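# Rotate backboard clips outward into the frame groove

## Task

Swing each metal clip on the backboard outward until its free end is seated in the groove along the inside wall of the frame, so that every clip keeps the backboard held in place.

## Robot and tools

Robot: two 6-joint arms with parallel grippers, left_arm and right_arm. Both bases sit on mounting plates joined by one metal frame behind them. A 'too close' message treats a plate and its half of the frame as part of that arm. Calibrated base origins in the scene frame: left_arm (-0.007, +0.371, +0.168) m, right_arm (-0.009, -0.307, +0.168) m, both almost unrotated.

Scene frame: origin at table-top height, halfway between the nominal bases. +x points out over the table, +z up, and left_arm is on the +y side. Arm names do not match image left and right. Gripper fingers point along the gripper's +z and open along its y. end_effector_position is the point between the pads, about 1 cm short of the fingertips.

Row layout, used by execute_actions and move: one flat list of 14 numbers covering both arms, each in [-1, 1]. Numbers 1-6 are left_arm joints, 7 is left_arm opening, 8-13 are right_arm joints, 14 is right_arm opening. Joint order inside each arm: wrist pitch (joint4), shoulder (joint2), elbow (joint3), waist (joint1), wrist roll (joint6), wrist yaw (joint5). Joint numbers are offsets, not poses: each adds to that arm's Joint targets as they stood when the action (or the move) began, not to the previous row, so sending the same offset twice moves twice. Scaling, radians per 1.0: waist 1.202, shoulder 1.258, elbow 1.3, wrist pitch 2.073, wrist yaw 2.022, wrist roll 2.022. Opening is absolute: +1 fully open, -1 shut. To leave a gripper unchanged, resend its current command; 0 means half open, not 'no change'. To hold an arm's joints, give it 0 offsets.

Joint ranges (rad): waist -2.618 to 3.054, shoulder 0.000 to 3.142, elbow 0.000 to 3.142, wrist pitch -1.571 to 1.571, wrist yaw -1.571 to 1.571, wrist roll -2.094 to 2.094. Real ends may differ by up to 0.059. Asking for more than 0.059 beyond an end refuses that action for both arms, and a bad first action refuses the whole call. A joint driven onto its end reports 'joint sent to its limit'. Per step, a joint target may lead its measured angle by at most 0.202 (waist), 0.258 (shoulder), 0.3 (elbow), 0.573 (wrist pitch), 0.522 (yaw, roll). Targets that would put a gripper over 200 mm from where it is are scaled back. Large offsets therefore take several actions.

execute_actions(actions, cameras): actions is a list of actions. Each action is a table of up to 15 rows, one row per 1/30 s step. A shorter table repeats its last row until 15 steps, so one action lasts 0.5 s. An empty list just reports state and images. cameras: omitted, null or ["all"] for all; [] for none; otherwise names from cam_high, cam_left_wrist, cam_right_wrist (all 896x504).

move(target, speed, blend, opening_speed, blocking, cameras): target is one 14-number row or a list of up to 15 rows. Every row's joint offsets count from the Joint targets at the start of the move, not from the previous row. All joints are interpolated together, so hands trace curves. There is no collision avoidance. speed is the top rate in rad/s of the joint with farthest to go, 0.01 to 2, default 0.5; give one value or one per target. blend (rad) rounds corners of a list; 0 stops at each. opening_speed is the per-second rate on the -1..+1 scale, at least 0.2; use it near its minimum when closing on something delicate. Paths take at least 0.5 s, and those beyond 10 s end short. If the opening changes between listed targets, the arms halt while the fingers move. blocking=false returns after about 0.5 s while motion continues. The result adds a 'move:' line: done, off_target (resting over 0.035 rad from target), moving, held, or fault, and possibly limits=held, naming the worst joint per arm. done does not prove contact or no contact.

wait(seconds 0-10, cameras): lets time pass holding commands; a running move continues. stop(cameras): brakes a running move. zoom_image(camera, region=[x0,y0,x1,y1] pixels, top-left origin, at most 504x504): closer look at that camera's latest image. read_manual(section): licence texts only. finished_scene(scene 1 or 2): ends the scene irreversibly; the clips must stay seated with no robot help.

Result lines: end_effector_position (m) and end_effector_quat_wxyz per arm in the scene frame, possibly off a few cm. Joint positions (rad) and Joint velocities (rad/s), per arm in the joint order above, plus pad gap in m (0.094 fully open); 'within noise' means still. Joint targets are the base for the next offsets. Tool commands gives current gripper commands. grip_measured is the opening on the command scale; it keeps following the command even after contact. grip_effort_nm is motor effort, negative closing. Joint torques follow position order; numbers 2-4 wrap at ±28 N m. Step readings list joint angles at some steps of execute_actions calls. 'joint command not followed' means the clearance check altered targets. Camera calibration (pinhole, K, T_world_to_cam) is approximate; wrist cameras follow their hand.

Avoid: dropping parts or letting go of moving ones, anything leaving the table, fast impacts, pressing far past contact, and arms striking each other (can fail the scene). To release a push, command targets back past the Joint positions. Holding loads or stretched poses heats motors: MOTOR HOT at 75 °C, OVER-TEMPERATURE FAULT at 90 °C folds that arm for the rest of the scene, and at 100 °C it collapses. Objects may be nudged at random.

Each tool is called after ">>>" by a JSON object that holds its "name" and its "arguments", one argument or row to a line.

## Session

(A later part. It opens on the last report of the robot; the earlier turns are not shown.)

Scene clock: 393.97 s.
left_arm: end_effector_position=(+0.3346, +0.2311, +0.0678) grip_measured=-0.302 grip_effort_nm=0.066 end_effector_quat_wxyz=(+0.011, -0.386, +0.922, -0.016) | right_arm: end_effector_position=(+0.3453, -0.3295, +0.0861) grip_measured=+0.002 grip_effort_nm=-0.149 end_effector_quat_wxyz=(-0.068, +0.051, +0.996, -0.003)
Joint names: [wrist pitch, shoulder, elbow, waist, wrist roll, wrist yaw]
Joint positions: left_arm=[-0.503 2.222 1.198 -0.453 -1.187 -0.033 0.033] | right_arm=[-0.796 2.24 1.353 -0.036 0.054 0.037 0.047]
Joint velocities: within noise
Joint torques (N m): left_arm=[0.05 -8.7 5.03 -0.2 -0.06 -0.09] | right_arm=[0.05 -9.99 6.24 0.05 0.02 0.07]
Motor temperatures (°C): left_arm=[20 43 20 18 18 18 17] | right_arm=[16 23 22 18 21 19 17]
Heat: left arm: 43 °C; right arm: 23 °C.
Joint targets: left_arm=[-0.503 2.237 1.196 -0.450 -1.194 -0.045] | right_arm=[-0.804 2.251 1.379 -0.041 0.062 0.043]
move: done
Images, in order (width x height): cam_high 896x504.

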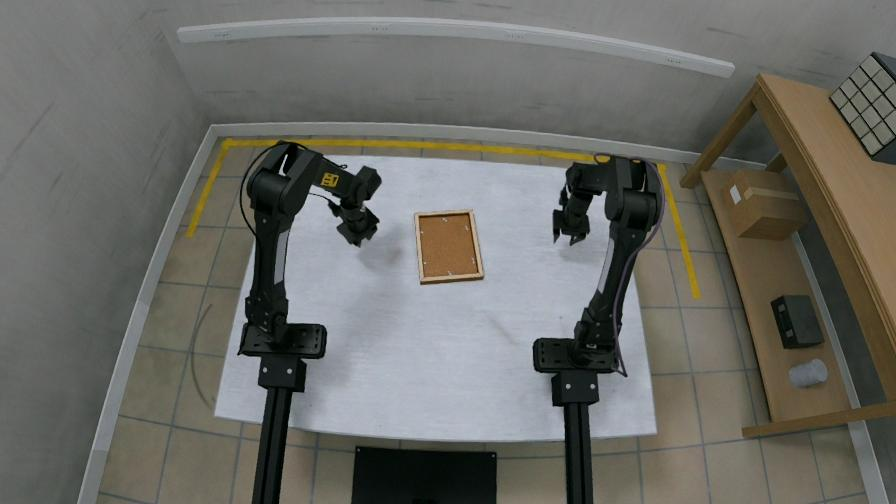

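>>> {"name": "move", "arguments": {
  "target": [0,0,0,0,0,0,-0.3,0,0.1169,0.1938,0.495,0.181,0.0005,-0.3],
  "speed": 0.9,
  "cameras": ["cam_right_wrist"]
}}

Scene clock: 398.40 s.
left_arm: end_effector_position=(+0.3346, +0.2311, +0.0678) grip_measured=-0.302 grip_effort_nm=0.071 end_effector_quat_wxyz=(+0.011, -0.386, +0.922, -0.016) | right_arm: end_effector_position=(+0.3563, -0.0917, +0.0879) grip_measured=-0.298 grip_effort_nm=-0.159 end_effector_quat_wxyz=(-0.007, -0.060, +0.998, -0.003)
Joint names: [wrist pitch, shoulder, elbow, waist, wrist roll, wrist yaw]
Joint positions: left_arm=[-0.503 2.222 1.198 -0.453 -1.187 -0.033 0.033] | right_arm=[-0.801 2.386 1.602 0.557 0.42 0.039 0.033]
Joint velocities: within noise
Joint torques (N m): left_arm=[0.04 -8.87 4.92 -0.12 -0.03 -0.1] | right_arm=[0.3 -11.38 6.9 0.35 0.04 0.03]
Motor temperatures (°C): left_arm=[20 42 20 18 18 18 17] | right_arm=[16 23 22 18 21 19 17]
Heat: left arm: 42 °C; right arm: 23 °C.
Joint targets: left_arm=[-0.503 2.237 1.196 -0.450 -1.194 -0.045] | right_arm=[-0.804 2.399 1.631 0.554 0.428 0.044]
move: done
camera_calibration:
cam_right_wrist: T_world_to_cam=[[0.112601, -0.9934, 0.0218468, -0.136412], [-0.900564, -0.0927377, 0.424717, 0.317482], [-0.419888, -0.067498, -0.905062, 0.312249], [0, 0, 0, 1]] pos_world=[0.432383, -0.0849932, 0.150745]
Images, in order (width x height): cam_right_wrist 896x504.

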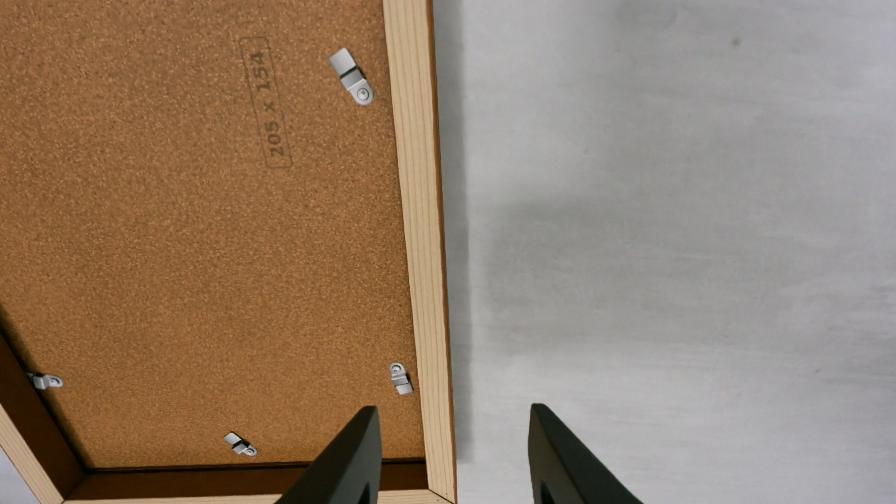

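>>> {"name": "move", "arguments": {
  "target": [0,0,0,0,0,0,-0.3,-0.0526,0.256,0.3377,-0.0175,-0.0326,0,0.05],
  "cameras": ["cam_right_wrist"]
}}

Scene clock: 418.73 s.
left_arm: end_effector_position=(+0.3346, +0.2311, +0.0678) grip_measured=-0.302 grip_effort_nm=0.071 end_effector_quat_wxyz=(+0.011, -0.386, +0.922, -0.016) | right_arm: end_effector_position=(+0.4127, -0.0653, +0.0413) grip_measured=+0.048 grip_effort_nm=0.066 end_effector_quat_wxyz=(-0.005, -0.077, +0.997, -0.002)
Joint names: [wrist pitch, shoulder, elbow, waist, wrist roll, wrist yaw]
Joint positions: left_arm=[-0.503 2.222 1.198 -0.453 -1.188 -0.033 0.033] | right_arm=[-0.904 2.709 2.036 0.54 0.37 0.039 0.049]
Joint velocities: within noise
Joint torques (N m): left_arm=[0.05 -8.84 4.97 -0.13 -0.05 -0.07] | right_arm=[0.27 -13.59 7.53 0.01 -0.11 0.03]
Motor temperatures (°C): left_arm=[20 39 19 18 18 18 17] | right_arm=[17 23 22 18 21 19 17]
Heat: left arm: 39 °C; right arm: 23 °C.
Joint targets: left_arm=[-0.503 2.237 1.196 -0.450 -1.194 -0.045] | right_arm=[-0.913 2.721 2.070 0.533 0.362 0.044]
move: done
camera_calibration:
cam_right_wrist: T_world_to_cam=[[0.14516, -0.989226, 0.0189993, -0.12853], [-0.898996, -0.123852, 0.420079, 0.388004], [-0.4132, -0.0780591, -0.907289, 0.292231], [0, 0, 0, 1]] pos_world=[0.488222, -0.0562793, 0.104588]
Images, in order (width x height): cam_right_wrist 896x504.

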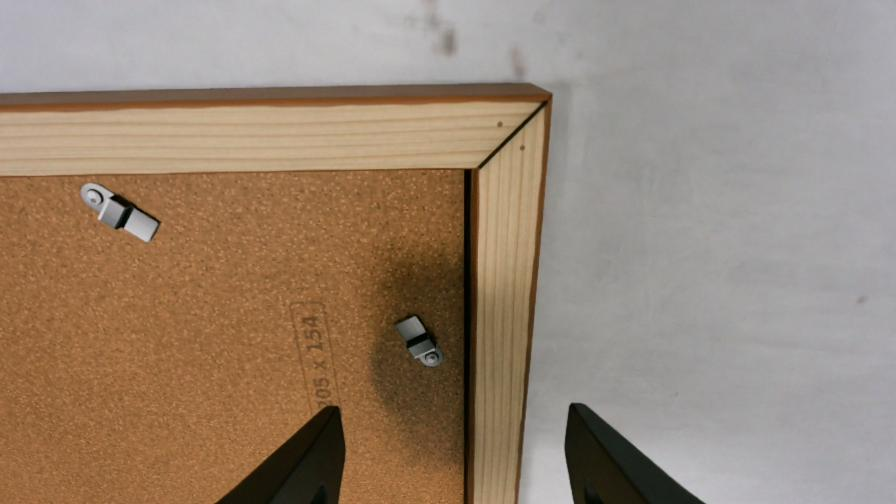

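>>> {"name": "move", "arguments": {
  "target": [0,0,0,0,0,0,-0.3,0.028,0.0286,0,-0.0067,-0.0099,0,0.05],
  "cameras": ["cam_right_wrist"]
}}

Scene clock: 435.23 s.
left_arm: end_effector_position=(+0.3346, +0.2311, +0.0678) grip_measured=-0.302 grip_effort_nm=0.076 end_effector_quat_wxyz=(+0.011, -0.386, +0.922, -0.016) | right_arm: end_effector_position=(+0.4162, -0.0675, +0.0249) grip_measured=+0.048 grip_effort_nm=0.061 end_effector_quat_wxyz=(-0.002, -0.082, +0.997, -0.001)
Joint names: [wrist pitch, shoulder, elbow, waist, wrist roll, wrist yaw]
Joint positions: left_arm=[-0.503 2.222 1.198 -0.453 -1.188 -0.033 0.033] | right_arm=[-0.866 2.747 2.042 0.531 0.349 0.039 0.049]
Joint velocities: within noise
Joint torques (N m): left_arm=[0.04 -8.9 4.92 -0.02 -0.03 -0.1] | right_arm=[0.46 -13.76 7.06 0.14 -0.1 0.03]
Motor temperatures (°C): left_arm=[20 38 19 18 18 18 17] | right_arm=[17 26 23 18 21 19 17]
Heat: left arm: 38 °C; right arm: 26 °C.
Joint targets: left_arm=[-0.503 2.237 1.196 -0.450 -1.194 -0.045] | right_arm=[-0.855 2.757 2.070 0.525 0.342 0.044]
move: done
camera_calibration:
cam_right_wrist: T_world_to_cam=[[0.156129, -0.987596, 0.0166847, -0.135266], [-0.899751, -0.135232, 0.414922, 0.397484], [-0.407519, -0.0797936, -0.909704, 0.276221], [0, 0, 0, 1]] pos_world=[0.491321, -0.0577953, 0.0886109]
Images, in order (width x height): cam_right_wrist 896x504.

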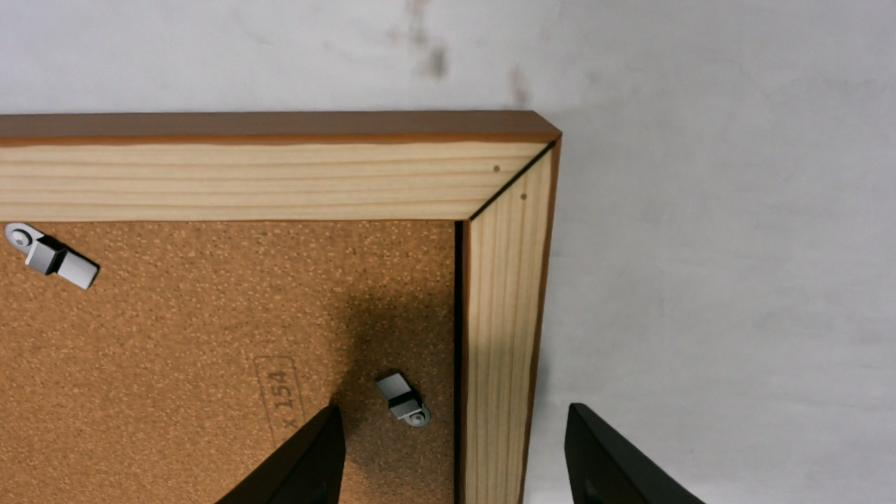

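>>> {"name": "move", "arguments": {
  "target": [
    [0,0,0,0,0,0,-0.3,0,-0.0397,0,0,0,0,0.05],
    [0,0,0,0,0,0,-0.3,0.0077,-0.0397,-0.0485,0,0,0,0.05]
  ],
  "cameras": ["cam_right_wrist"]
}}

Scene clock: 444.90 s.
left_arm: end_effector_position=(+0.3346, +0.2311, +0.0678) grip_measured=-0.302 grip_effort_nm=0.071 end_effector_quat_wxyz=(+0.011, -0.386, +0.922, -0.016) | right_arm: end_effector_position=(+0.4156, -0.0678, +0.0234) grip_measured=+0.048 grip_effort_nm=0.061 end_effector_quat_wxyz=(+0.000, -0.083, +0.997, +0.001)
Joint names: [wrist pitch, shoulder, elbow, waist, wrist roll, wrist yaw]
Joint positions: left_arm=[-0.503 2.222 1.198 -0.453 -1.188 -0.033 0.033] | right_arm=[-0.848 2.741 2.023 0.531 0.348 0.039 0.049]
Joint velocities: within noise
Joint torques (N m): left_arm=[0.06 -8.91 4.88 -0.12 -0.04 -0.11] | right_arm=[0.44 -17.92 3.89 0.13 -0.1 0.03]
Motor temperatures (°C): left_arm=[20 38 19 18 18 18 17] | right_arm=[17 28 23 18 21 19 17]
Heat: left arm: 38 °C; right arm: 28 °C.
Joint targets: left_arm=[-0.503 2.237 1.196 -0.450 -1.194 -0.045] | right_arm=[-0.839 2.706 2.007 0.525 0.342 0.044]
move: done
camera_calibration:
cam_right_wrist: T_world_to_cam=[[0.157353, -0.987431, 0.0148178, -0.1359], [-0.901489, -0.137499, 0.41038, 0.398132], [-0.403184, -0.0779326, -0.911794, 0.272912], [0, 0, 0, 1]] pos_world=[0.49033, -0.0581805, 0.0874679]
Images, in order (width x height): cam_right_wrist 896x504.

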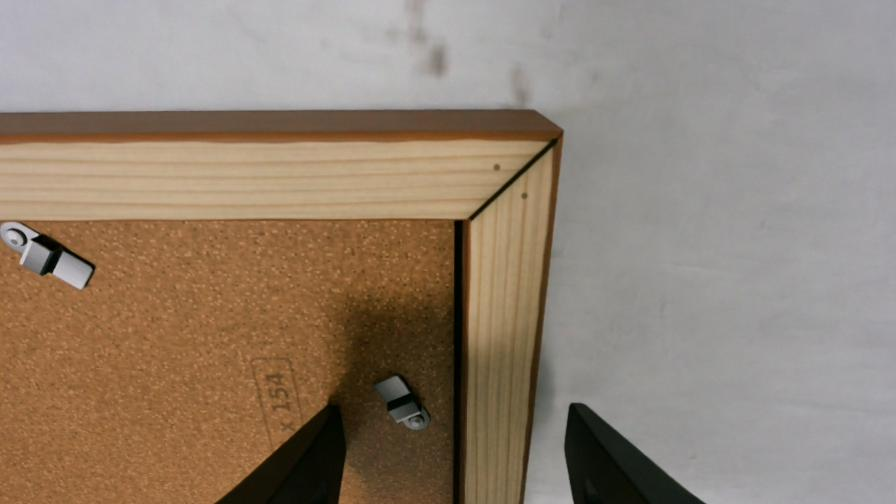

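>>> {"name": "move", "arguments": {
  "target": [0,0,0,0,0,0,-0.3,-0.0128,0,0,0,0,0,0.05],
  "cameras": ["cam_right_wrist"]
}}

Scene clock: 449.17 s.
left_arm: end_effector_position=(+0.3346, +0.2311, +0.0678) grip_measured=-0.302 grip_effort_nm=0.066 end_effector_quat_wxyz=(+0.011, -0.386, +0.922, -0.016) | right_arm: end_effector_position=(+0.4155, -0.0678, +0.0234) grip_measured=+0.048 grip_effort_nm=0.061 end_effector_quat_wxyz=(+0.000, -0.083, +0.997, +0.001)
Joint names: [wrist pitch, shoulder, elbow, waist, wrist roll, wrist yaw]
Joint positions: left_arm=[-0.503 2.222 1.198 -0.453 -1.188 -0.033 0.033] | right_arm=[-0.848 2.741 2.023 0.531 0.348 0.039 0.049]
Joint velocities: within noise
Joint torques (N m): left_arm=[0.02 -8.83 5.04 -0.12 -0.03 -0.12] | right_arm=[0.18 -17.99 3.89 0.16 -0.11 0.02]
Motor temperatures (°C): left_arm=[20 38 19 18 18 18 17] | right_arm=[17 30 23 18 21 19 17]
Heat: left arm: 38 °C; right arm: 30 °C.
Joint targets: left_arm=[-0.503 2.237 1.196 -0.450 -1.194 -0.045] | right_arm=[-0.866 2.706 2.007 0.525 0.342 0.044]
move: done
camera_calibration:
cam_right_wrist: T_world_to_cam=[[0.157373, -0.987426, 0.0149508, -0.135944], [-0.901351, -0.137436, 0.410705, 0.397991], [-0.403486, -0.0781097, -0.911646, 0.272985], [0, 0, 0, 1]] pos_world=[0.490269, -0.0582139, 0.0874412]
Images, in order (width x height): cam_right_wrist 896x504.

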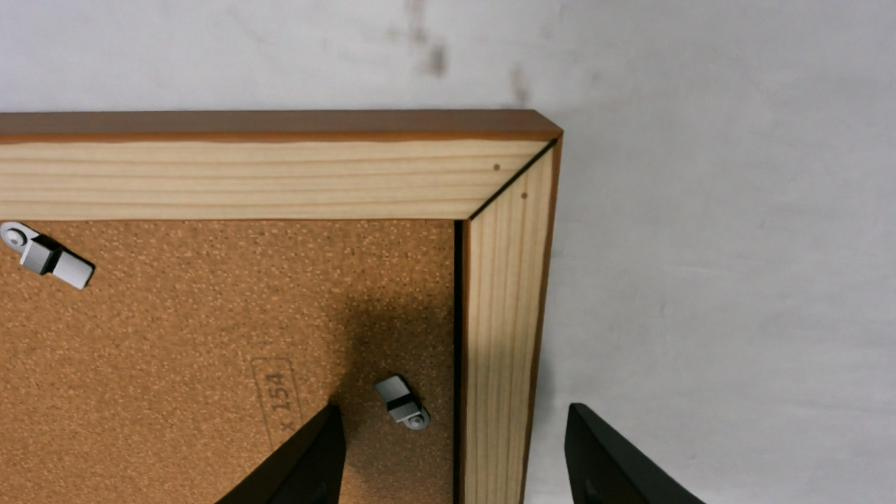

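>>> {"name": "move", "arguments": {
  "target": [0,0,0,0,0,0,-0.3,-0.005,0,0,0,0,0,0.05],
  "cameras": ["cam_right_wrist"]
}}

Scene clock: 452.40 s.
left_arm: end_effector_position=(+0.3346, +0.2311, +0.0678) grip_measured=-0.302 grip_effort_nm=0.071 end_effector_quat_wxyz=(+0.011, -0.386, +0.922, -0.016) | right_arm: end_effector_position=(+0.4137, -0.0689, +0.0234) grip_measured=+0.048 grip_effort_nm=0.066 end_effector_quat_wxyz=(-0.004, -0.083, +0.997, -0.001)
Joint names: [wrist pitch, shoulder, elbow, waist, wrist roll, wrist yaw]
Joint positions: left_arm=[-0.503 2.222 1.198 -0.453 -1.188 -0.033 0.033] | right_arm=[-0.857 2.741 2.023 0.531 0.348 0.039 0.049]
Joint velocities: within noise
Joint torques (N m): left_arm=[0.03 -8.96 4.92 -0.16 -0.05 -0.1] | right_arm=[0.16 -17.92 3.86 0.12 -0.11 0.03]
Motor temperatures (°C): left_arm=[20 38 19 18 18 18 17] | right_arm=[17 31 22 18 21 19 17]
Heat: left arm: 38 °C; right arm: 31 °C.
Joint targets: left_arm=[-0.503 2.237 1.196 -0.450 -1.194 -0.045] | right_arm=[-0.876 2.706 2.007 0.525 0.342 0.044]
move: done
camera_calibration:
cam_right_wrist: T_world_to_cam=[[0.157823, -0.987306, 0.0178738, -0.136918], [-0.898281, -0.136027, 0.417838, 0.39487], [-0.410103, -0.082, -0.908346, 0.274572], [0, 0, 0, 1]] pos_world=[0.488915, -0.0589522, 0.0868618]
Images, in order (width x height): cam_right_wrist 896x504.

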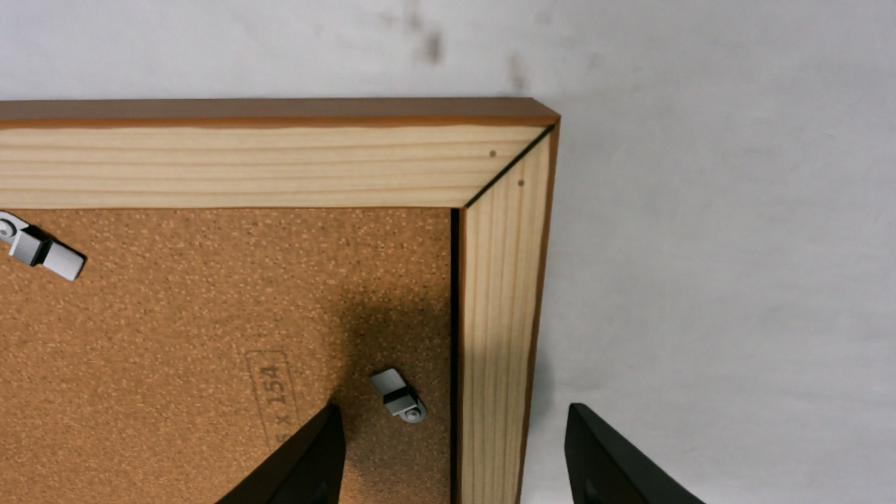

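>>> {"name": "move", "arguments": {
  "target": [
    [0,0,0,0,0,0,-0.3,0,0,0,0,0,0,-0.28],
    [0,0,0,0,0,0,-0.3,0,0,0,0,0,0,-0.47]
  ],
  "opening_speed": 0.25,
  "cameras": ["cam_right_wrist"]
}}

>>> {"name": "move", "arguments": {
  "target": [0,0,0,0,0,0,-0.3,0,0,0,0,0,0,-0.56],
  "opening_speed": 0.2,
  "cameras": ["cam_right_wrist"]
}}

>>> {"name": "move", "arguments": {
  "target": [0,0,0,0,0,0,-0.3,0,0,0,0,0,0,-0.6],
  "opening_speed": 0.2,
  "cameras": ["cam_right_wrist"]
}}

Scene clock: 461.03 s.
left_arm: end_effector_position=(+0.3346, +0.2311, +0.0678) grip_measured=-0.302 grip_effort_nm=0.071 end_effector_quat_wxyz=(+0.011, -0.386, +0.922, -0.016) | right_arm: end_effector_position=(+0.4119, -0.0698, +0.0234) grip_measured=-0.468 grip_effort_nm=-0.173 end_effector_quat_wxyz=(-0.007, -0.083, +0.996, -0.003)
Joint names: [wrist pitch, shoulder, elbow, waist, wrist roll, wrist yaw]
Joint positions: left_arm=[-0.503 2.222 1.198 -0.453 -1.188 -0.033 0.033] | right_arm=[-0.865 2.741 2.023 0.531 0.348 0.039 0.025]
Joint velocities: within noise
Joint torques (N m): left_arm=[0.07 -8.92 4.85 -0.08 -0.02 -0.11] | right_arm=[0.21 -17.94 3.84 0.16 -0.1 0.02]
Motor temperatures (°C): left_arm=[20 38 19 18 18 18 17] | right_arm=[17 33 22 18 21 19 17]
Heat: left arm: 38 °C; right arm: 33 °C.
Joint targets: left_arm=[-0.503 2.237 1.196 -0.450 -1.194 -0.045] | right_arm=[-0.876 2.706 2.007 0.525 0.342 0.044]
move: done
camera_calibration:
cam_right_wrist: T_world_to_cam=[[0.158271, -0.987179, 0.0206604, -0.137854], [-0.895302, -0.134654, 0.424621, 0.39188], [-0.416395, -0.0857026, -0.905136, 0.276061], [0, 0, 0, 1]] pos_world=[0.48762, -0.0596596, 0.0863207]
Images, in order (width x height): cam_right_wrist 896x504.

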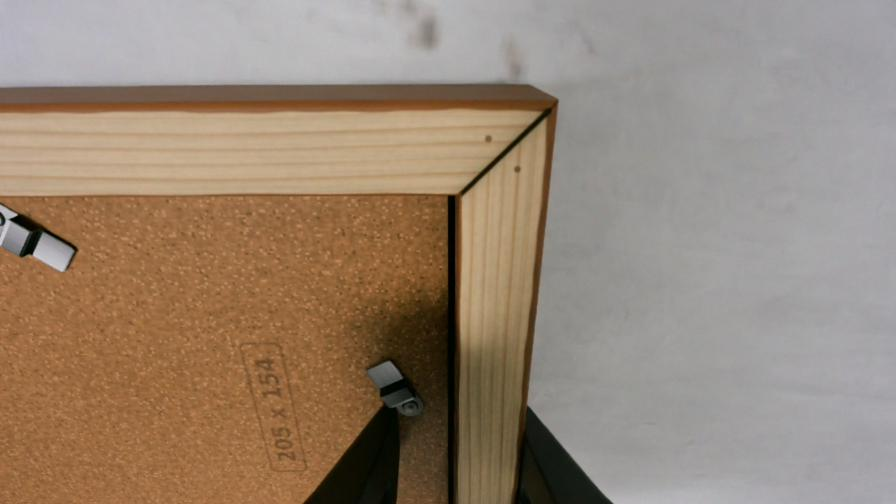

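Scene clock: 461.70 s.
left_arm: end_effector_position=(+0.3346, +0.2311, +0.0678) grip_measured=-0.302 grip_effort_nm=0.071 end_effector_quat_wxyz=(+0.011, -0.386, +0.922, -0.016) | right_arm: end_effector_position=(+0.4116, -0.0713, +0.0236) grip_measured=-0.557 grip_effort_nm=-0.208 end_effector_quat_wxyz=(-0.009, -0.083, +0.997, -0.004)
Joint names: [wrist pitch, shoulder, elbow, waist, wrist roll, wrist yaw]
Joint positions: left_arm=[-0.503 2.222 1.198 -0.453 -1.188 -0.033 0.033] | right_arm=[-0.869 2.741 2.023 0.529 0.348 0.04 0.021]
Joint velocities: within noise
Joint torques (N m): left_arm=[0.02 -8.88 5.04 -0.13 -0.07 -0.09] | right_arm=[0.26 -17.84 3.85 0.27 -0.09 0.02]
Motor temperatures (°C): left_arm=[20 38 19 18 18 18 17] | right_arm=[17 33 22 18 21 19 17]
Heat: left arm: 38 °C; right arm: 33 °C.
Joint targets: left_arm=[-0.503 2.237 1.196 -0.450 -1.194 -0.045] | right_arm=[-0.876 2.707 2.007 0.525 0.342 0.044]
move: done
camera_calibration:
cam_right_wrist: T_world_to_cam=[[0.156998, -0.987329, 0.0230842, -0.138795], [-0.894279, -0.132206, 0.427535, 0.391056], [-0.419066, -0.0877658, -0.903704, 0.276885], [0, 0, 0, 1]] pos_world=[0.487537, -0.0610352, 0.0862357]
Images, in order (width x height): cam_right_wrist 896x504.

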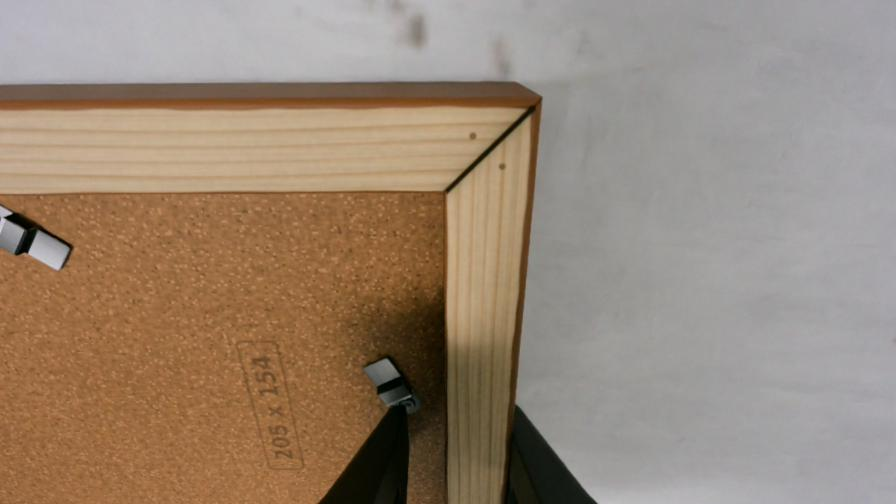

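Scene clock: 462.47 s.
left_arm: end_effector_position=(+0.3346, +0.2311, +0.0678) grip_measured=-0.302 grip_effort_nm=0.076 end_effector_quat_wxyz=(+0.011, -0.386, +0.922, -0.016) | right_arm: end_effector_position=(+0.4114, -0.0726, +0.0254) grip_measured=-0.601 grip_effort_nm=0.007 end_effector_quat_wxyz=(-0.009, -0.085, +0.996, -0.005)
Joint names: [wrist pitch, shoulder, elbow, waist, wrist roll, wrist yaw]
Joint positions: left_arm=[-0.503 2.222 1.198 -0.453 -1.188 -0.033 0.033] | right_arm=[-0.873 2.735 2.019 0.528 0.342 0.041 0.019]
Joint velocities: within noise
Joint torques (N m): left_arm=[0.03 -8.98 5.03 -0.1 -0.03 -0.09] | right_arm=[0.29 -17.25 4.11 0.43 -0.03 0.01]
Motor temperatures (°C): left_arm=[20 38 19 18 18 18 17] | right_arm=[17 33 22 18 21 19 17]
Heat: left arm: 38 °C; right arm: 33 °C.
Joint targets: left_arm=[-0.503 2.237 1.196 -0.450 -1.194 -0.045] | right_arm=[-0.876 2.707 2.007 0.525 0.342 0.044]
move: done
camera_calibration:
cam_right_wrist: T_world_to_cam=[[0.16089, -0.986662, 0.0247404, -0.141675], [-0.893239, -0.134902, 0.428865, 0.389239], [-0.419808, -0.0910992, -0.90303, 0.278339], [0, 0, 0, 1]] pos_world=[0.487327, -0.0619196, 0.0879219]
Images, in order (width x height): cam_right_wrist 896x504.

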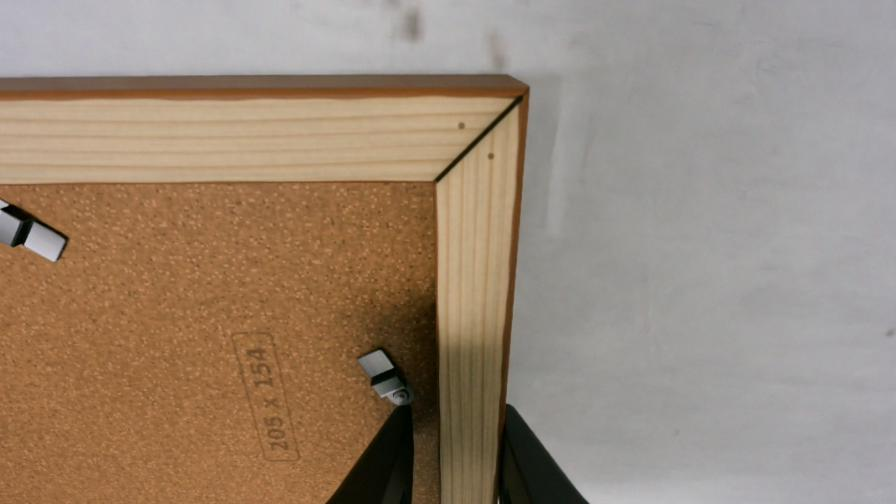

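>>> {"name": "move", "arguments": {
  "target": [
    [0,0,0,0,0,0,-0.3,0,0,0,0,0,0,-0.3],
    [0,0,0,0,0,0,-0.3,0.0145,0,0,0,0,0,-0.3]
  ],
  "opening_speed": 0.4,
  "cameras": ["cam_right_wrist"]
}}

Scene clock: 470.47 s.
left_arm: end_effector_position=(+0.3346, +0.2311, +0.0678) grip_measured=-0.302 grip_effort_nm=0.081 end_effector_quat_wxyz=(+0.011, -0.386, +0.922, -0.016) | right_arm: end_effector_position=(+0.4148, -0.0707, +0.0254) grip_measured=-0.302 grip_effort_nm=0.066 end_effector_quat_wxyz=(-0.002, -0.084, +0.996, -0.002)
Joint names: [wrist pitch, shoulder, elbow, waist, wrist roll, wrist yaw]
Joint positions: left_arm=[-0.503 2.222 1.198 -0.453 -1.188 -0.033 0.033] | right_arm=[-0.857 2.735 2.019 0.528 0.342 0.041 0.033]
Joint velocities: within noise
Joint torques (N m): left_arm=[0.04 -8.94 4.81 -0.03 -0.06 -0.11] | right_arm=[0.46 -17.29 4.16 0.43 -0.03 0.01]
Motor temperatures (°C): left_arm=[20 38 19 18 18 18 17] | right_arm=[17 32 22 18 21 19 17]
Heat: left arm: 38 °C; right arm: 32 °C.
Joint targets: left_arm=[-0.503 2.237 1.196 -0.450 -1.194 -0.045] | right_arm=[-0.846 2.707 2.007 0.525 0.342 0.044]
move: done
camera_calibration:
cam_right_wrist: T_world_to_cam=[[0.159975, -0.986931, 0.0193862, -0.139846], [-0.89908, -0.137571, 0.415607, 0.395117], [-0.407509, -0.0839166, -0.909337, 0.27545], [0, 0, 0, 1]] pos_world=[0.489862, -0.0605465, 0.0889749]
Images, in order (width x height): cam_right_wrist 896x504.

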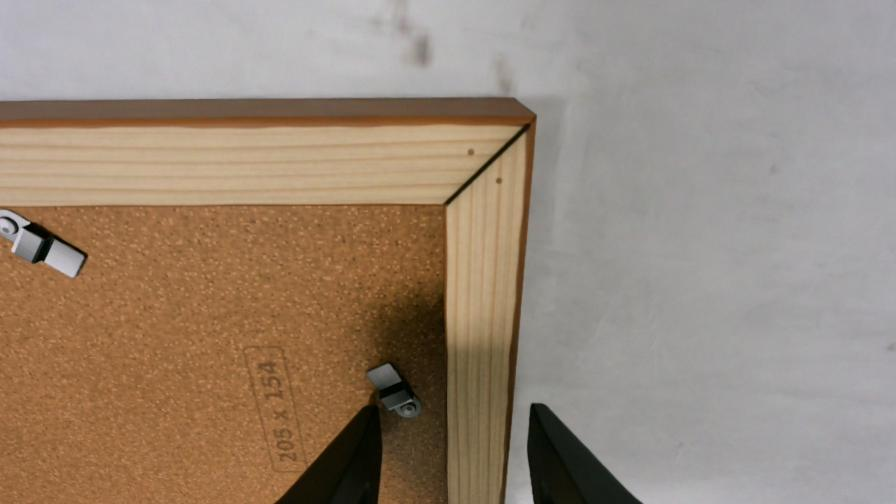

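>>> {"name": "move", "arguments": {
  "target": [0,0,0,0,0,0,-0.3,0.0045,0,-0.0062,0,0,0,-0.3],
  "cameras": ["cam_right_wrist"]
}}

Scene clock: 475.27 s.
left_arm: end_effector_position=(+0.3346, +0.2311, +0.0678) grip_measured=-0.302 grip_effort_nm=0.066 end_effector_quat_wxyz=(+0.011, -0.386, +0.922, -0.016) | right_arm: end_effector_position=(+0.4143, -0.0709, +0.0236) grip_measured=-0.302 grip_effort_nm=0.071 end_effector_quat_wxyz=(-0.002, -0.084, +0.996, -0.002)
Joint names: [wrist pitch, shoulder, elbow, waist, wrist roll, wrist yaw]
Joint positions: left_arm=[-0.503 2.222 1.198 -0.453 -1.188 -0.033 0.033] | right_arm=[-0.848 2.735 2.012 0.528 0.342 0.041 0.033]
Joint velocities: within noise
Joint torques (N m): left_arm=[0.03 -8.96 4.94 -0.01 -0.01 -0.08] | right_arm=[0.47 -17.29 4.1 0.42 -0.03 0.02]
Motor temperatures (°C): left_arm=[20 38 19 18 18 18 17] | right_arm=[17 32 22 18 21 19 17]
Heat: left arm: 38 °C; right arm: 32 °C.
Joint targets: left_arm=[-0.503 2.237 1.196 -0.450 -1.194 -0.045] | right_arm=[-0.837 2.707 1.999 0.525 0.342 0.044]
move: done
camera_calibration:
cam_right_wrist: T_world_to_cam=[[0.15989, -0.986955, 0.0188631, -0.13988], [-0.89964, -0.137826, 0.414309, 0.39561], [-0.406304, -0.0832137, -0.909941, 0.273252], [0, 0, 0, 1]] pos_world=[0.489295, -0.060791, 0.0873771]
Images, in order (width x height): cam_right_wrist 896x504.

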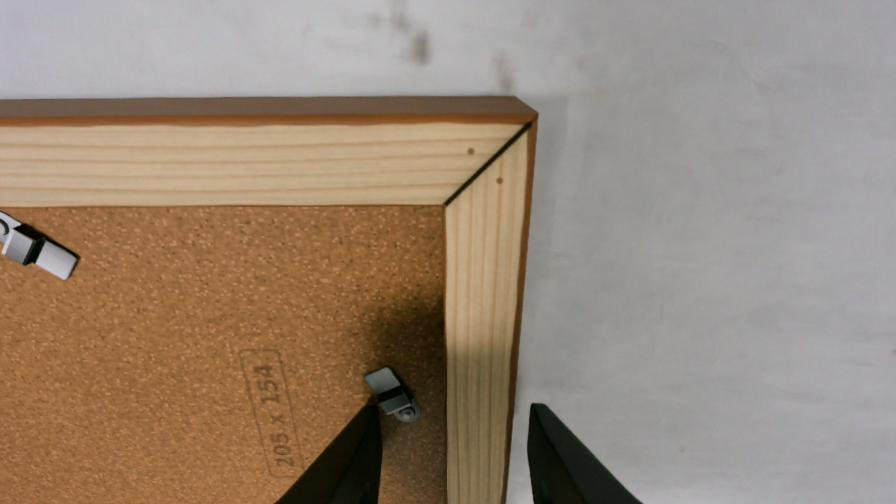

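>>> {"name": "move", "arguments": {
  "target": [
    [0,0,0,0,0,0,-0.3,0,0,0,0,0,0,-0.48],
    [0,0,0,0,0,0,-0.3,0,0,0,0,0,0,-0.53]
  ],
  "opening_speed": 0.2,
  "cameras": ["cam_right_wrist"]
}}

Scene clock: 480.80 s.
left_arm: end_effector_position=(+0.3346, +0.2311, +0.0678) grip_measured=-0.302 grip_effort_nm=0.071 end_effector_quat_wxyz=(+0.011, -0.386, +0.922, -0.016) | right_arm: end_effector_position=(+0.4144, -0.0693, +0.0236) grip_measured=-0.525 grip_effort_nm=-0.305 end_effector_quat_wxyz=(-0.002, -0.084, +0.996, +0.003)
Joint names: [wrist pitch, shoulder, elbow, waist, wrist roll, wrist yaw]
Joint positions: left_arm=[-0.503 2.222 1.198 -0.453 -1.188 -0.033 0.033] | right_arm=[-0.845 2.735 2.012 0.528 0.342 0.034 0.022]
Joint velocities: within noise
Joint torques (N m): left_arm=[0.02 -8.96 4.96 -0.05 -0.04 -0.07] | right_arm=[0.43 -17.31 4.08 0.39 -0.04 0.09]
Motor temperatures (°C): left_arm=[20 38 19 18 18 18 17] | right_arm=[17 32 22 18 21 19 17]
Heat: left arm: 38 °C; right arm: 32 °C.
Joint targets: left_arm=[-0.503 2.237 1.196 -0.450 -1.194 -0.045] | right_arm=[-0.837 2.707 1.999 0.525 0.342 0.044]
move: done
camera_calibration:
cam_right_wrist: T_world_to_cam=[[0.159747, -0.987102, 0.0105208, -0.138063], [-0.899356, -0.141136, 0.413811, 0.395567], [-0.406989, -0.0755671, -0.910302, 0.27424], [0, 0, 0, 1]] pos_world=[0.489423, -0.0597304, 0.0874037]
Images, in order (width x height): cam_right_wrist 896x504.

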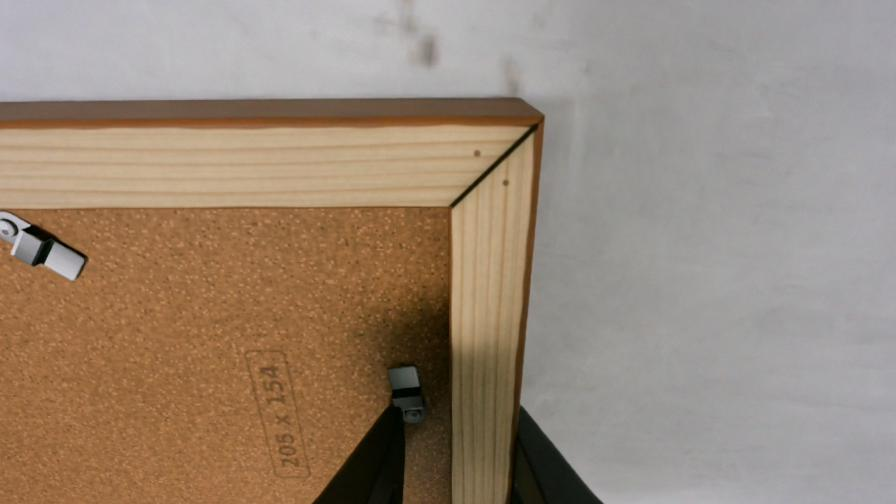

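Rotating. Continue.

>>> {"name": "move", "arguments": {
  "target": [0,0,0,0,0,0,-0.3,0,0,0,0,0,0,-0.58],
  "opening_speed": 0.2,
  "cameras": ["cam_right_wrist"]
}}

>>> {"name": "move", "arguments": {
  "target": [0,0,0,0,0,0,-0.3,0,0,0,0,0,0,-0.62],
  "opening_speed": 0.2,
  "cameras": ["cam_right_wrist"]
}}

Scene clock: 484.33 s.
left_arm: end_effector_position=(+0.3346, +0.2311, +0.0678) grip_measured=-0.302 grip_effort_nm=0.071 end_effector_quat_wxyz=(+0.011, -0.386, +0.922, -0.016) | right_arm: end_effector_position=(+0.4152, -0.0690, +0.0236) grip_measured=-0.573 grip_effort_nm=-0.408 end_effector_quat_wxyz=(+0.000, -0.084, +0.996, +0.003)
Joint names: [wrist pitch, shoulder, elbow, waist, wrist roll, wrist yaw]
Joint positions: left_arm=[-0.503 2.222 1.198 -0.453 -1.188 -0.033 0.033] | right_arm=[-0.841 2.735 2.012 0.527 0.342 0.034 0.02]
Joint velocities: within noise
Joint torques (N m): left_arm=[0.04 -8.9 4.9 -0.16 -0.09 -0.07] | right_arm=[0.4 -17.32 4.08 0.43 -0.04 0.09]
Motor temperatures (°C): left_arm=[20 38 19 18 18 18 17] | right_arm=[17 32 22 18 21 19 17]
Heat: left arm: 38 °C; right arm: 32 °C.
Joint targets: left_arm=[-0.503 2.237 1.196 -0.450 -1.194 -0.045] | right_arm=[-0.837 2.707 1.999 0.525 0.342 0.044]
move: done
camera_calibration:
cam_right_wrist: T_world_to_cam=[[0.159206, -0.987201, 0.00934919, -0.1377], [-0.900658, -0.141358, 0.410893, 0.39695], [-0.404313, -0.0738373, -0.911636, 0.273631], [0, 0, 0, 1]] pos_world=[0.490071, -0.0596215, 0.0876356]
Images, in order (width x height): cam_right_wrist 896x504.

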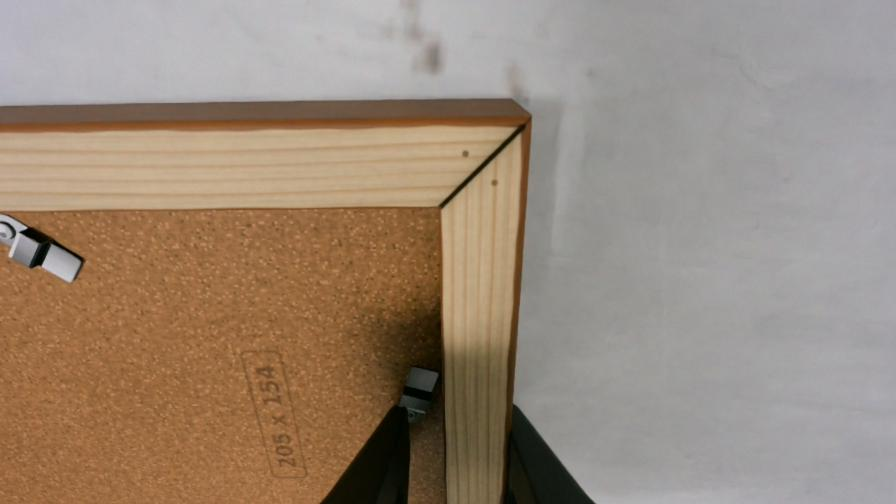

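Scene clock: 484.93 s.
left_arm: end_effector_position=(+0.3346, +0.2311, +0.0678) grip_measured=-0.302 grip_effort_nm=0.066 end_effector_quat_wxyz=(+0.011, -0.386, +0.922, -0.016) | right_arm: end_effector_position=(+0.4150, -0.0686, +0.0236) grip_measured=-0.618 grip_effort_nm=-1.038 end_effector_quat_wxyz=(-0.001, -0.085, +0.996, +0.005)
Joint names: [wrist pitch, shoulder, elbow, waist, wrist roll, wrist yaw]
Joint positions: left_arm=[-0.503 2.222 1.198 -0.453 -1.188 -0.033 0.033] | right_arm=[-0.841 2.735 2.012 0.527 0.34 0.031 0.018]
Joint velocities: within noise
Joint torques (N m): left_arm=[0.05 -8.83 4.98 -0.12 -0.02 -0.09] | right_arm=[0.39 -17.25 4.1 0.43 0 0.11]
Motor temperatures (°C): left_arm=[20 38 19 18 18 18 17] | right_arm=[17 32 22 18 21 19 17]
Heat: left arm: 38 °C; right arm: 32 °C.
Joint targets: left_arm=[-0.503 2.237 1.196 -0.450 -1.194 -0.045] | right_arm=[-0.837 2.707 1.999 0.525 0.342 0.044]
move: done
camera_calibration:
cam_right_wrist: T_world_to_cam=[[0.161483, -0.986852, 0.00684017, -0.138115], [-0.899801, -0.144385, 0.411718, 0.396214], [-0.405318, -0.0726403, -0.911285, 0.274062], [0, 0, 0, 1]] pos_world=[0.489899, -0.0591836, 0.0875647]
Images, in order (width x height): cam_right_wrist 896x504.

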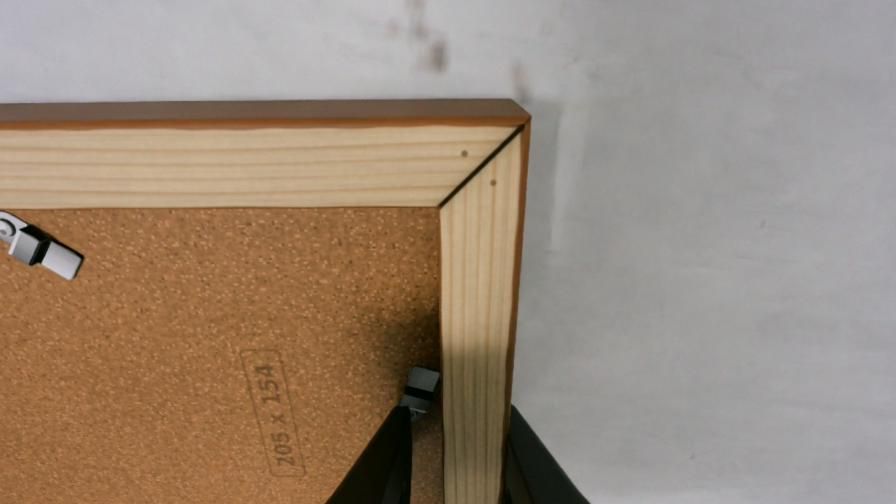

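>>> {"name": "move", "arguments": {
  "target": [
    [0,0,0,0,0,0,-0.3,0,0,0,0,0,0,-0.4],
    [0,0,0,0,0,0,-0.3,-0.0164,0,0.053,0,0,0,-0.4],
    [0,0,0,0,0,0,-0.3,-0.0164,0.0405,0.053,0,0,0,-0.4]
  ],
  "opening_speed": 0.4,
  "cameras": ["cam_right_wrist"]
}}

Scene clock: 494.23 s.
left_arm: end_effector_position=(+0.3346, +0.2311, +0.0678) grip_measured=-0.302 grip_effort_nm=0.061 end_effector_quat_wxyz=(+0.011, -0.386, +0.922, -0.016) | right_arm: end_effector_position=(+0.4179, -0.0694, +0.0253) grip_measured=-0.402 grip_effort_nm=0.066 end_effector_quat_wxyz=(+0.000, -0.085, +0.996, -0.001)
Joint names: [wrist pitch, shoulder, elbow, waist, wrist roll, wrist yaw]
Joint positions: left_arm=[-0.503 2.222 1.198 -0.453 -1.188 -0.033 0.033] | right_arm=[-0.863 2.745 2.04 0.527 0.34 0.042 0.028]
Joint velocities: within noise
Joint torques (N m): left_arm=[0.08 -8.88 5.01 -0.06 -0.03 -0.12] | right_arm=[0.28 -13.56 7.04 0.44 0 0]
Motor temperatures (°C): left_arm=[20 38 19 18 18 18 17] | right_arm=[17 32 22 18 21 19 18]
Heat: left arm: 38 °C; right arm: 32 °C.
Joint targets: left_arm=[-0.503 2.237 1.196 -0.450 -1.194 -0.045] | right_arm=[-0.871 2.758 2.068 0.525 0.342 0.044]
move: done
camera_calibration:
cam_right_wrist: T_world_to_cam=[[0.161972, -0.986614, 0.0188972, -0.139852], [-0.900659, -0.139981, 0.411362, 0.398731], [-0.40321, -0.0836488, -0.911276, 0.275085], [0, 0, 0, 1]] pos_world=[0.492689, -0.0591548, 0.0892984]
Images, in order (width x height): cam_right_wrist 896x504.

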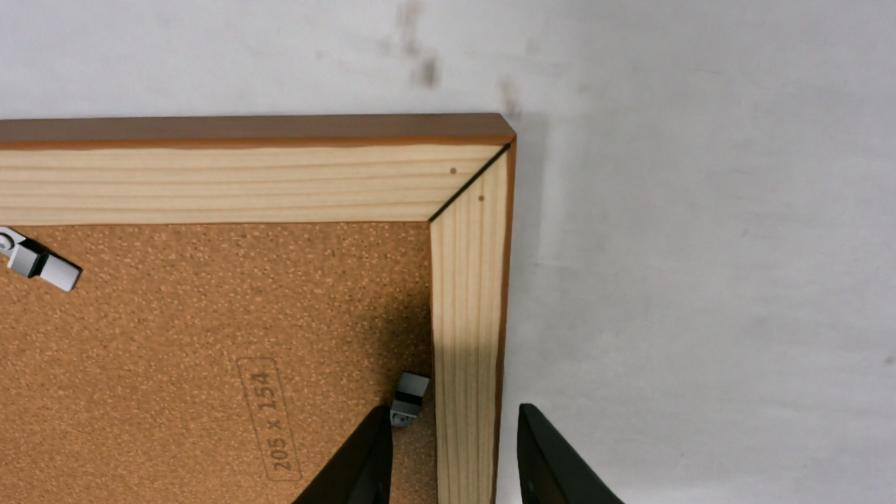

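>>> {"name": "move", "arguments": {
  "target": [
    [0,0,0,0,0,0,-0.3,0,0.003,0,0,0,0,-0.4],
    [0,0,0,0,0,0,-0.3,0,0.003,0,0,0,0,-0.54]
  ],
  "opening_speed": 0.2,
  "cameras": ["cam_right_wrist"]
}}

>>> {"name": "move", "arguments": {
  "target": [0,0,0,0,0,0,-0.3,0,0,0,0,0,0,-0.59],
  "opening_speed": 0.2,
  "cameras": ["cam_right_wrist"]
}}

Scene clock: 500.97 s.
left_arm: end_effector_position=(+0.3346, +0.2311, +0.0678) grip_measured=-0.302 grip_effort_nm=0.066 end_effector_quat_wxyz=(+0.011, -0.386, +0.922, -0.016) | right_arm: end_effector_position=(+0.4173, -0.0683, +0.0253) grip_measured=-0.538 grip_effort_nm=-0.159 end_effector_quat_wxyz=(-0.001, -0.085, +0.996, +0.002)
Joint names: [wrist pitch, shoulder, elbow, waist, wrist roll, wrist yaw]
Joint positions: left_arm=[-0.503 2.222 1.198 -0.453 -1.188 -0.033 0.033] | right_arm=[-0.863 2.745 2.04 0.527 0.34 0.036 0.022]
Joint velocities: within noise
Joint torques (N m): left_arm=[0.04 -8.96 4.9 -0.09 -0.06 -0.11] | right_arm=[0.29 -13.18 7.01 0.46 -0.02 0.06]
Motor temperatures (°C): left_arm=[20 38 19 18 18 18 17] | right_arm=[17 30 22 18 21 19 17]
Heat: left arm: 38 °C; right arm: 30 °C.
Joint targets: left_arm=[-0.503 2.237 1.196 -0.450 -1.194 -0.045] | right_arm=[-0.871 2.761 2.068 0.525 0.342 0.044]
move: done
camera_calibration:
cam_right_wrist: T_world_to_cam=[[0.162016, -0.98671, 0.0124427, -0.138563], [-0.899276, -0.142445, 0.413536, 0.397541], [-0.406267, -0.0781889, -0.910403, 0.27656], [0, 0, 0, 1]] pos_world=[0.492306, -0.0584703, 0.0891082]
Images, in order (width x height): cam_right_wrist 896x504.

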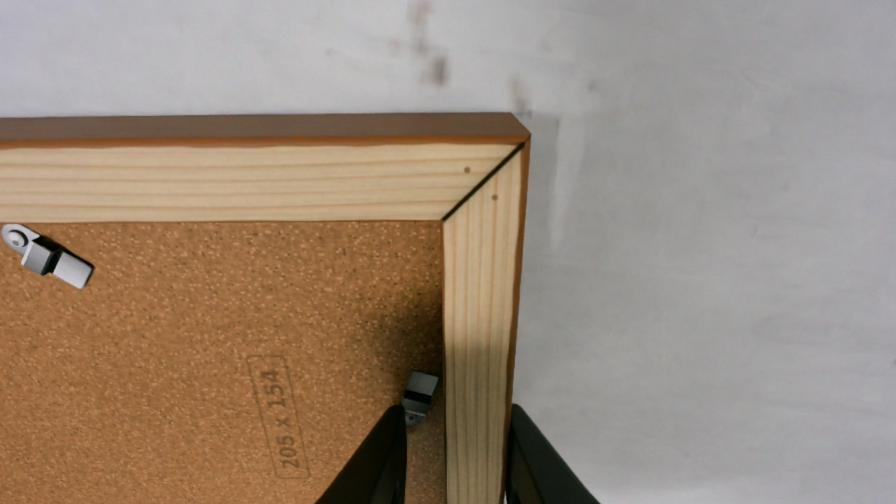

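Scene clock: 501.47 s.
left_arm: end_effector_position=(+0.3346, +0.2311, +0.0678) grip_measured=-0.302 grip_effort_nm=0.071 end_effector_quat_wxyz=(+0.011, -0.386, +0.922, -0.016) | right_arm: end_effector_position=(+0.4175, -0.0682, +0.0257) grip_measured=-0.588 grip_effort_nm=-0.168 end_effector_quat_wxyz=(-0.001, -0.085, +0.996, +0.002)
Joint names: [wrist pitch, shoulder, elbow, waist, wrist roll, wrist yaw]
Joint positions: left_arm=[-0.503 2.222 1.198 -0.453 -1.188 -0.033 0.033] | right_arm=[-0.865 2.745 2.041 0.527 0.34 0.036 0.019]
Joint velocities: within noise
Joint torques (N m): left_arm=[0.08 -8.83 4.92 -0.14 -0.04 -0.11] | right_arm=[0.3 -13.2 6.9 0.43 -0.01 0.07]
Motor temperatures (°C): left_arm=[20 38 19 18 18 18 17] | right_arm=[17 30 22 18 21 19 17]
Heat: left arm: 38 °C; right arm: 30 °C.
Joint targets: left_arm=[-0.503 2.237 1.196 -0.450 -1.194 -0.045] | right_arm=[-0.871 2.761 2.068 0.525 0.342 0.044]
move: done
camera_calibration:
cam_right_wrist: T_world_to_cam=[[0.162016, -0.98671, 0.0124427, -0.138521], [-0.899276, -0.142445, 0.413536, 0.397551], [-0.406267, -0.0781889, -0.910403, 0.276943], [0, 0, 0, 1]] pos_world=[0.492464, -0.0583974, 0.0894515]
Images, in order (width x height): cam_right_wrist 896x504.

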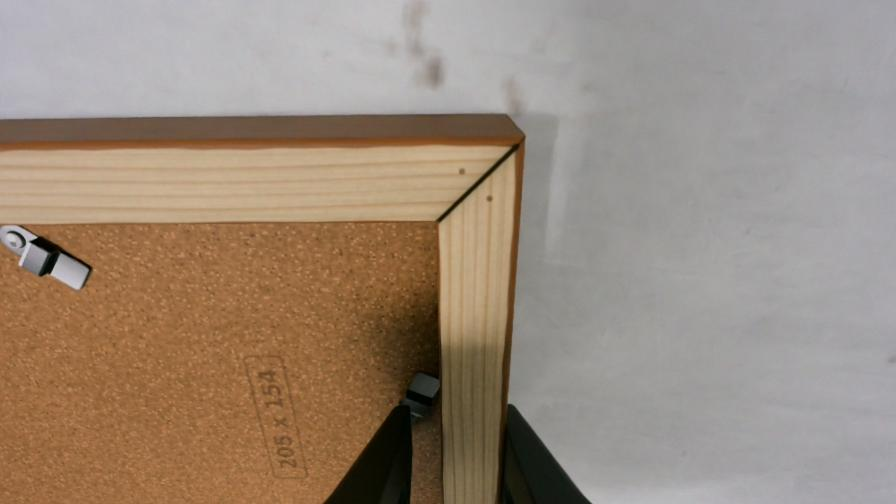

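>>> {"name": "move", "arguments": {
  "target": [0,0,0,0,0,0,-0.3,0,0,0,0,0,0,-0.63],
  "opening_speed": 0.2,
  "cameras": ["cam_right_wrist"]
}}

Scene clock: 503.87 s.
left_arm: end_effector_position=(+0.3346, +0.2311, +0.0678) grip_measured=-0.302 grip_effort_nm=0.071 end_effector_quat_wxyz=(+0.011, -0.386, +0.922, -0.016) | right_arm: end_effector_position=(+0.4176, -0.0690, +0.0257) grip_measured=-0.628 grip_effort_nm=-0.173 end_effector_quat_wxyz=(-0.001, -0.085, +0.996, +0.000)
Joint names: [wrist pitch, shoulder, elbow, waist, wrist roll, wrist yaw]
Joint positions: left_arm=[-0.503 2.222 1.198 -0.453 -1.188 -0.033 0.033] | right_arm=[-0.866 2.745 2.041 0.527 0.34 0.04 0.017]
Joint velocities: within noise
Joint torques (N m): left_arm=[0 -8.98 4.86 -0.12 -0.04 -0.1] | right_arm=[0.31 -13.22 6.94 0.47 -0.01 0.02]
Motor temperatures (°C): left_arm=[20 37 19 18 18 18 17] | right_arm=[17 29 22 18 21 19 17]
Heat: left arm: 37 °C; right arm: 29 °C.
Joint targets: left_arm=[-0.503 2.237 1.196 -0.450 -1.194 -0.045] | right_arm=[-0.871 2.761 2.068 0.525 0.342 0.044]
move: done
camera_calibration:
cam_right_wrist: T_world_to_cam=[[0.162053, -0.986639, 0.0167769, -0.139443], [-0.899704, -0.140748, 0.413186, 0.397849], [-0.405304, -0.0820522, -0.910492, 0.276261], [0, 0, 0, 1]] pos_world=[0.492513, -0.0589157, 0.0894875]
Images, in order (width x height): cam_right_wrist 896x504.

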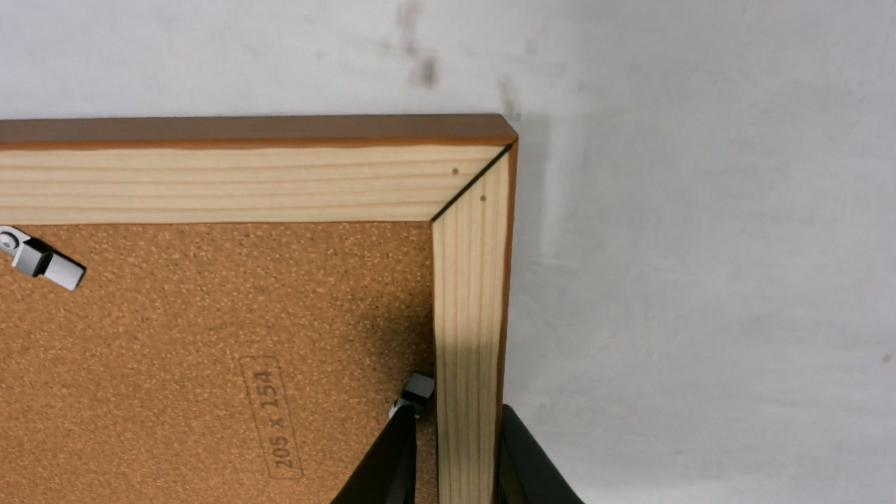

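>>> {"name": "move", "arguments": {
  "target": [
    [0,0,0,0,0,0,-0.3,0,0,0,0,0,0,-0.4],
    [0,0,0,0,0,0,-0.3,-0.0068,0,0.0215,0,0,0,-0.4],
    [0,0,0,0,0,0,-0.3,-0.0068,0.01,0.0215,0,0,0,-0.4]
  ],
  "opening_speed": 0.4,
  "cameras": ["cam_right_wrist"]
}}

Scene clock: 517.00 s.
left_arm: end_effector_position=(+0.3346, +0.2311, +0.0678) grip_measured=-0.302 grip_effort_nm=0.071 end_effector_quat_wxyz=(+0.011, -0.386, +0.922, -0.016) | right_arm: end_effector_position=(+0.4199, -0.0681, +0.0239) grip_measured=-0.402 grip_effort_nm=0.066 end_effector_quat_wxyz=(-0.001, -0.085, +0.996, -0.002)
Joint names: [wrist pitch, shoulder, elbow, waist, wrist roll, wrist yaw]
Joint positions: left_arm=[-0.503 2.222 1.198 -0.453 -1.188 -0.033 0.033] | right_arm=[-0.877 2.761 2.068 0.527 0.34 0.042 0.028]
Joint velocities: within noise
Joint torques (N m): left_arm=[0.05 -8.84 4.89 -0.14 -0.05 -0.12] | right_arm=[0.28 -13.7 7.04 0.4 -0.02 0]
Motor temperatures (°C): left_arm=[20 37 19 18 18 18 17] | right_arm=[17 28 23 18 21 19 17]
Heat: left arm: 37 °C; right arm: 28 °C.
Joint targets: left_arm=[-0.503 2.237 1.196 -0.450 -1.194 -0.045] | right_arm=[-0.885 2.774 2.095 0.525 0.342 0.044]
move: done
camera_calibration:
cam_right_wrist: T_world_to_cam=[[0.162102, -0.986585, 0.0193179, -0.138971], [-0.899747, -0.139739, 0.413435, 0.400866], [-0.40519, -0.0844, -0.910328, 0.275446], [0, 0, 0, 1]] pos_world=[0.494813, -0.0578428, 0.087699]
Images, in order (width x height): cam_right_wrist 896x504.

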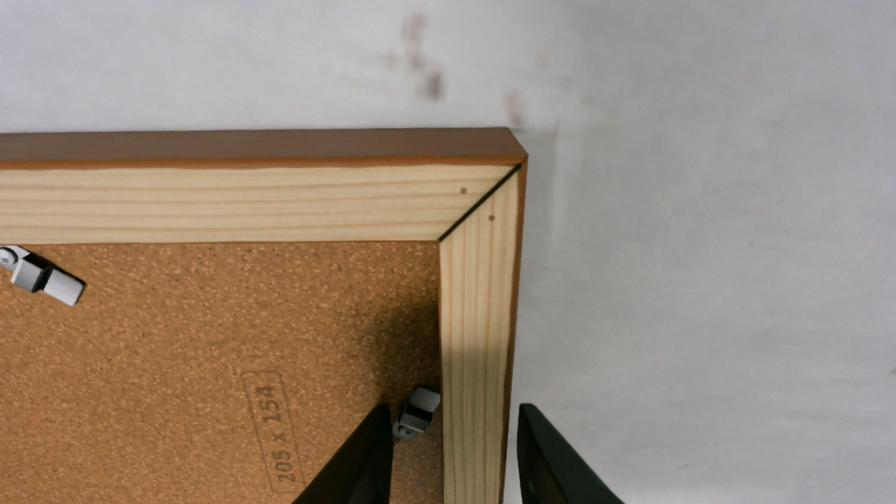

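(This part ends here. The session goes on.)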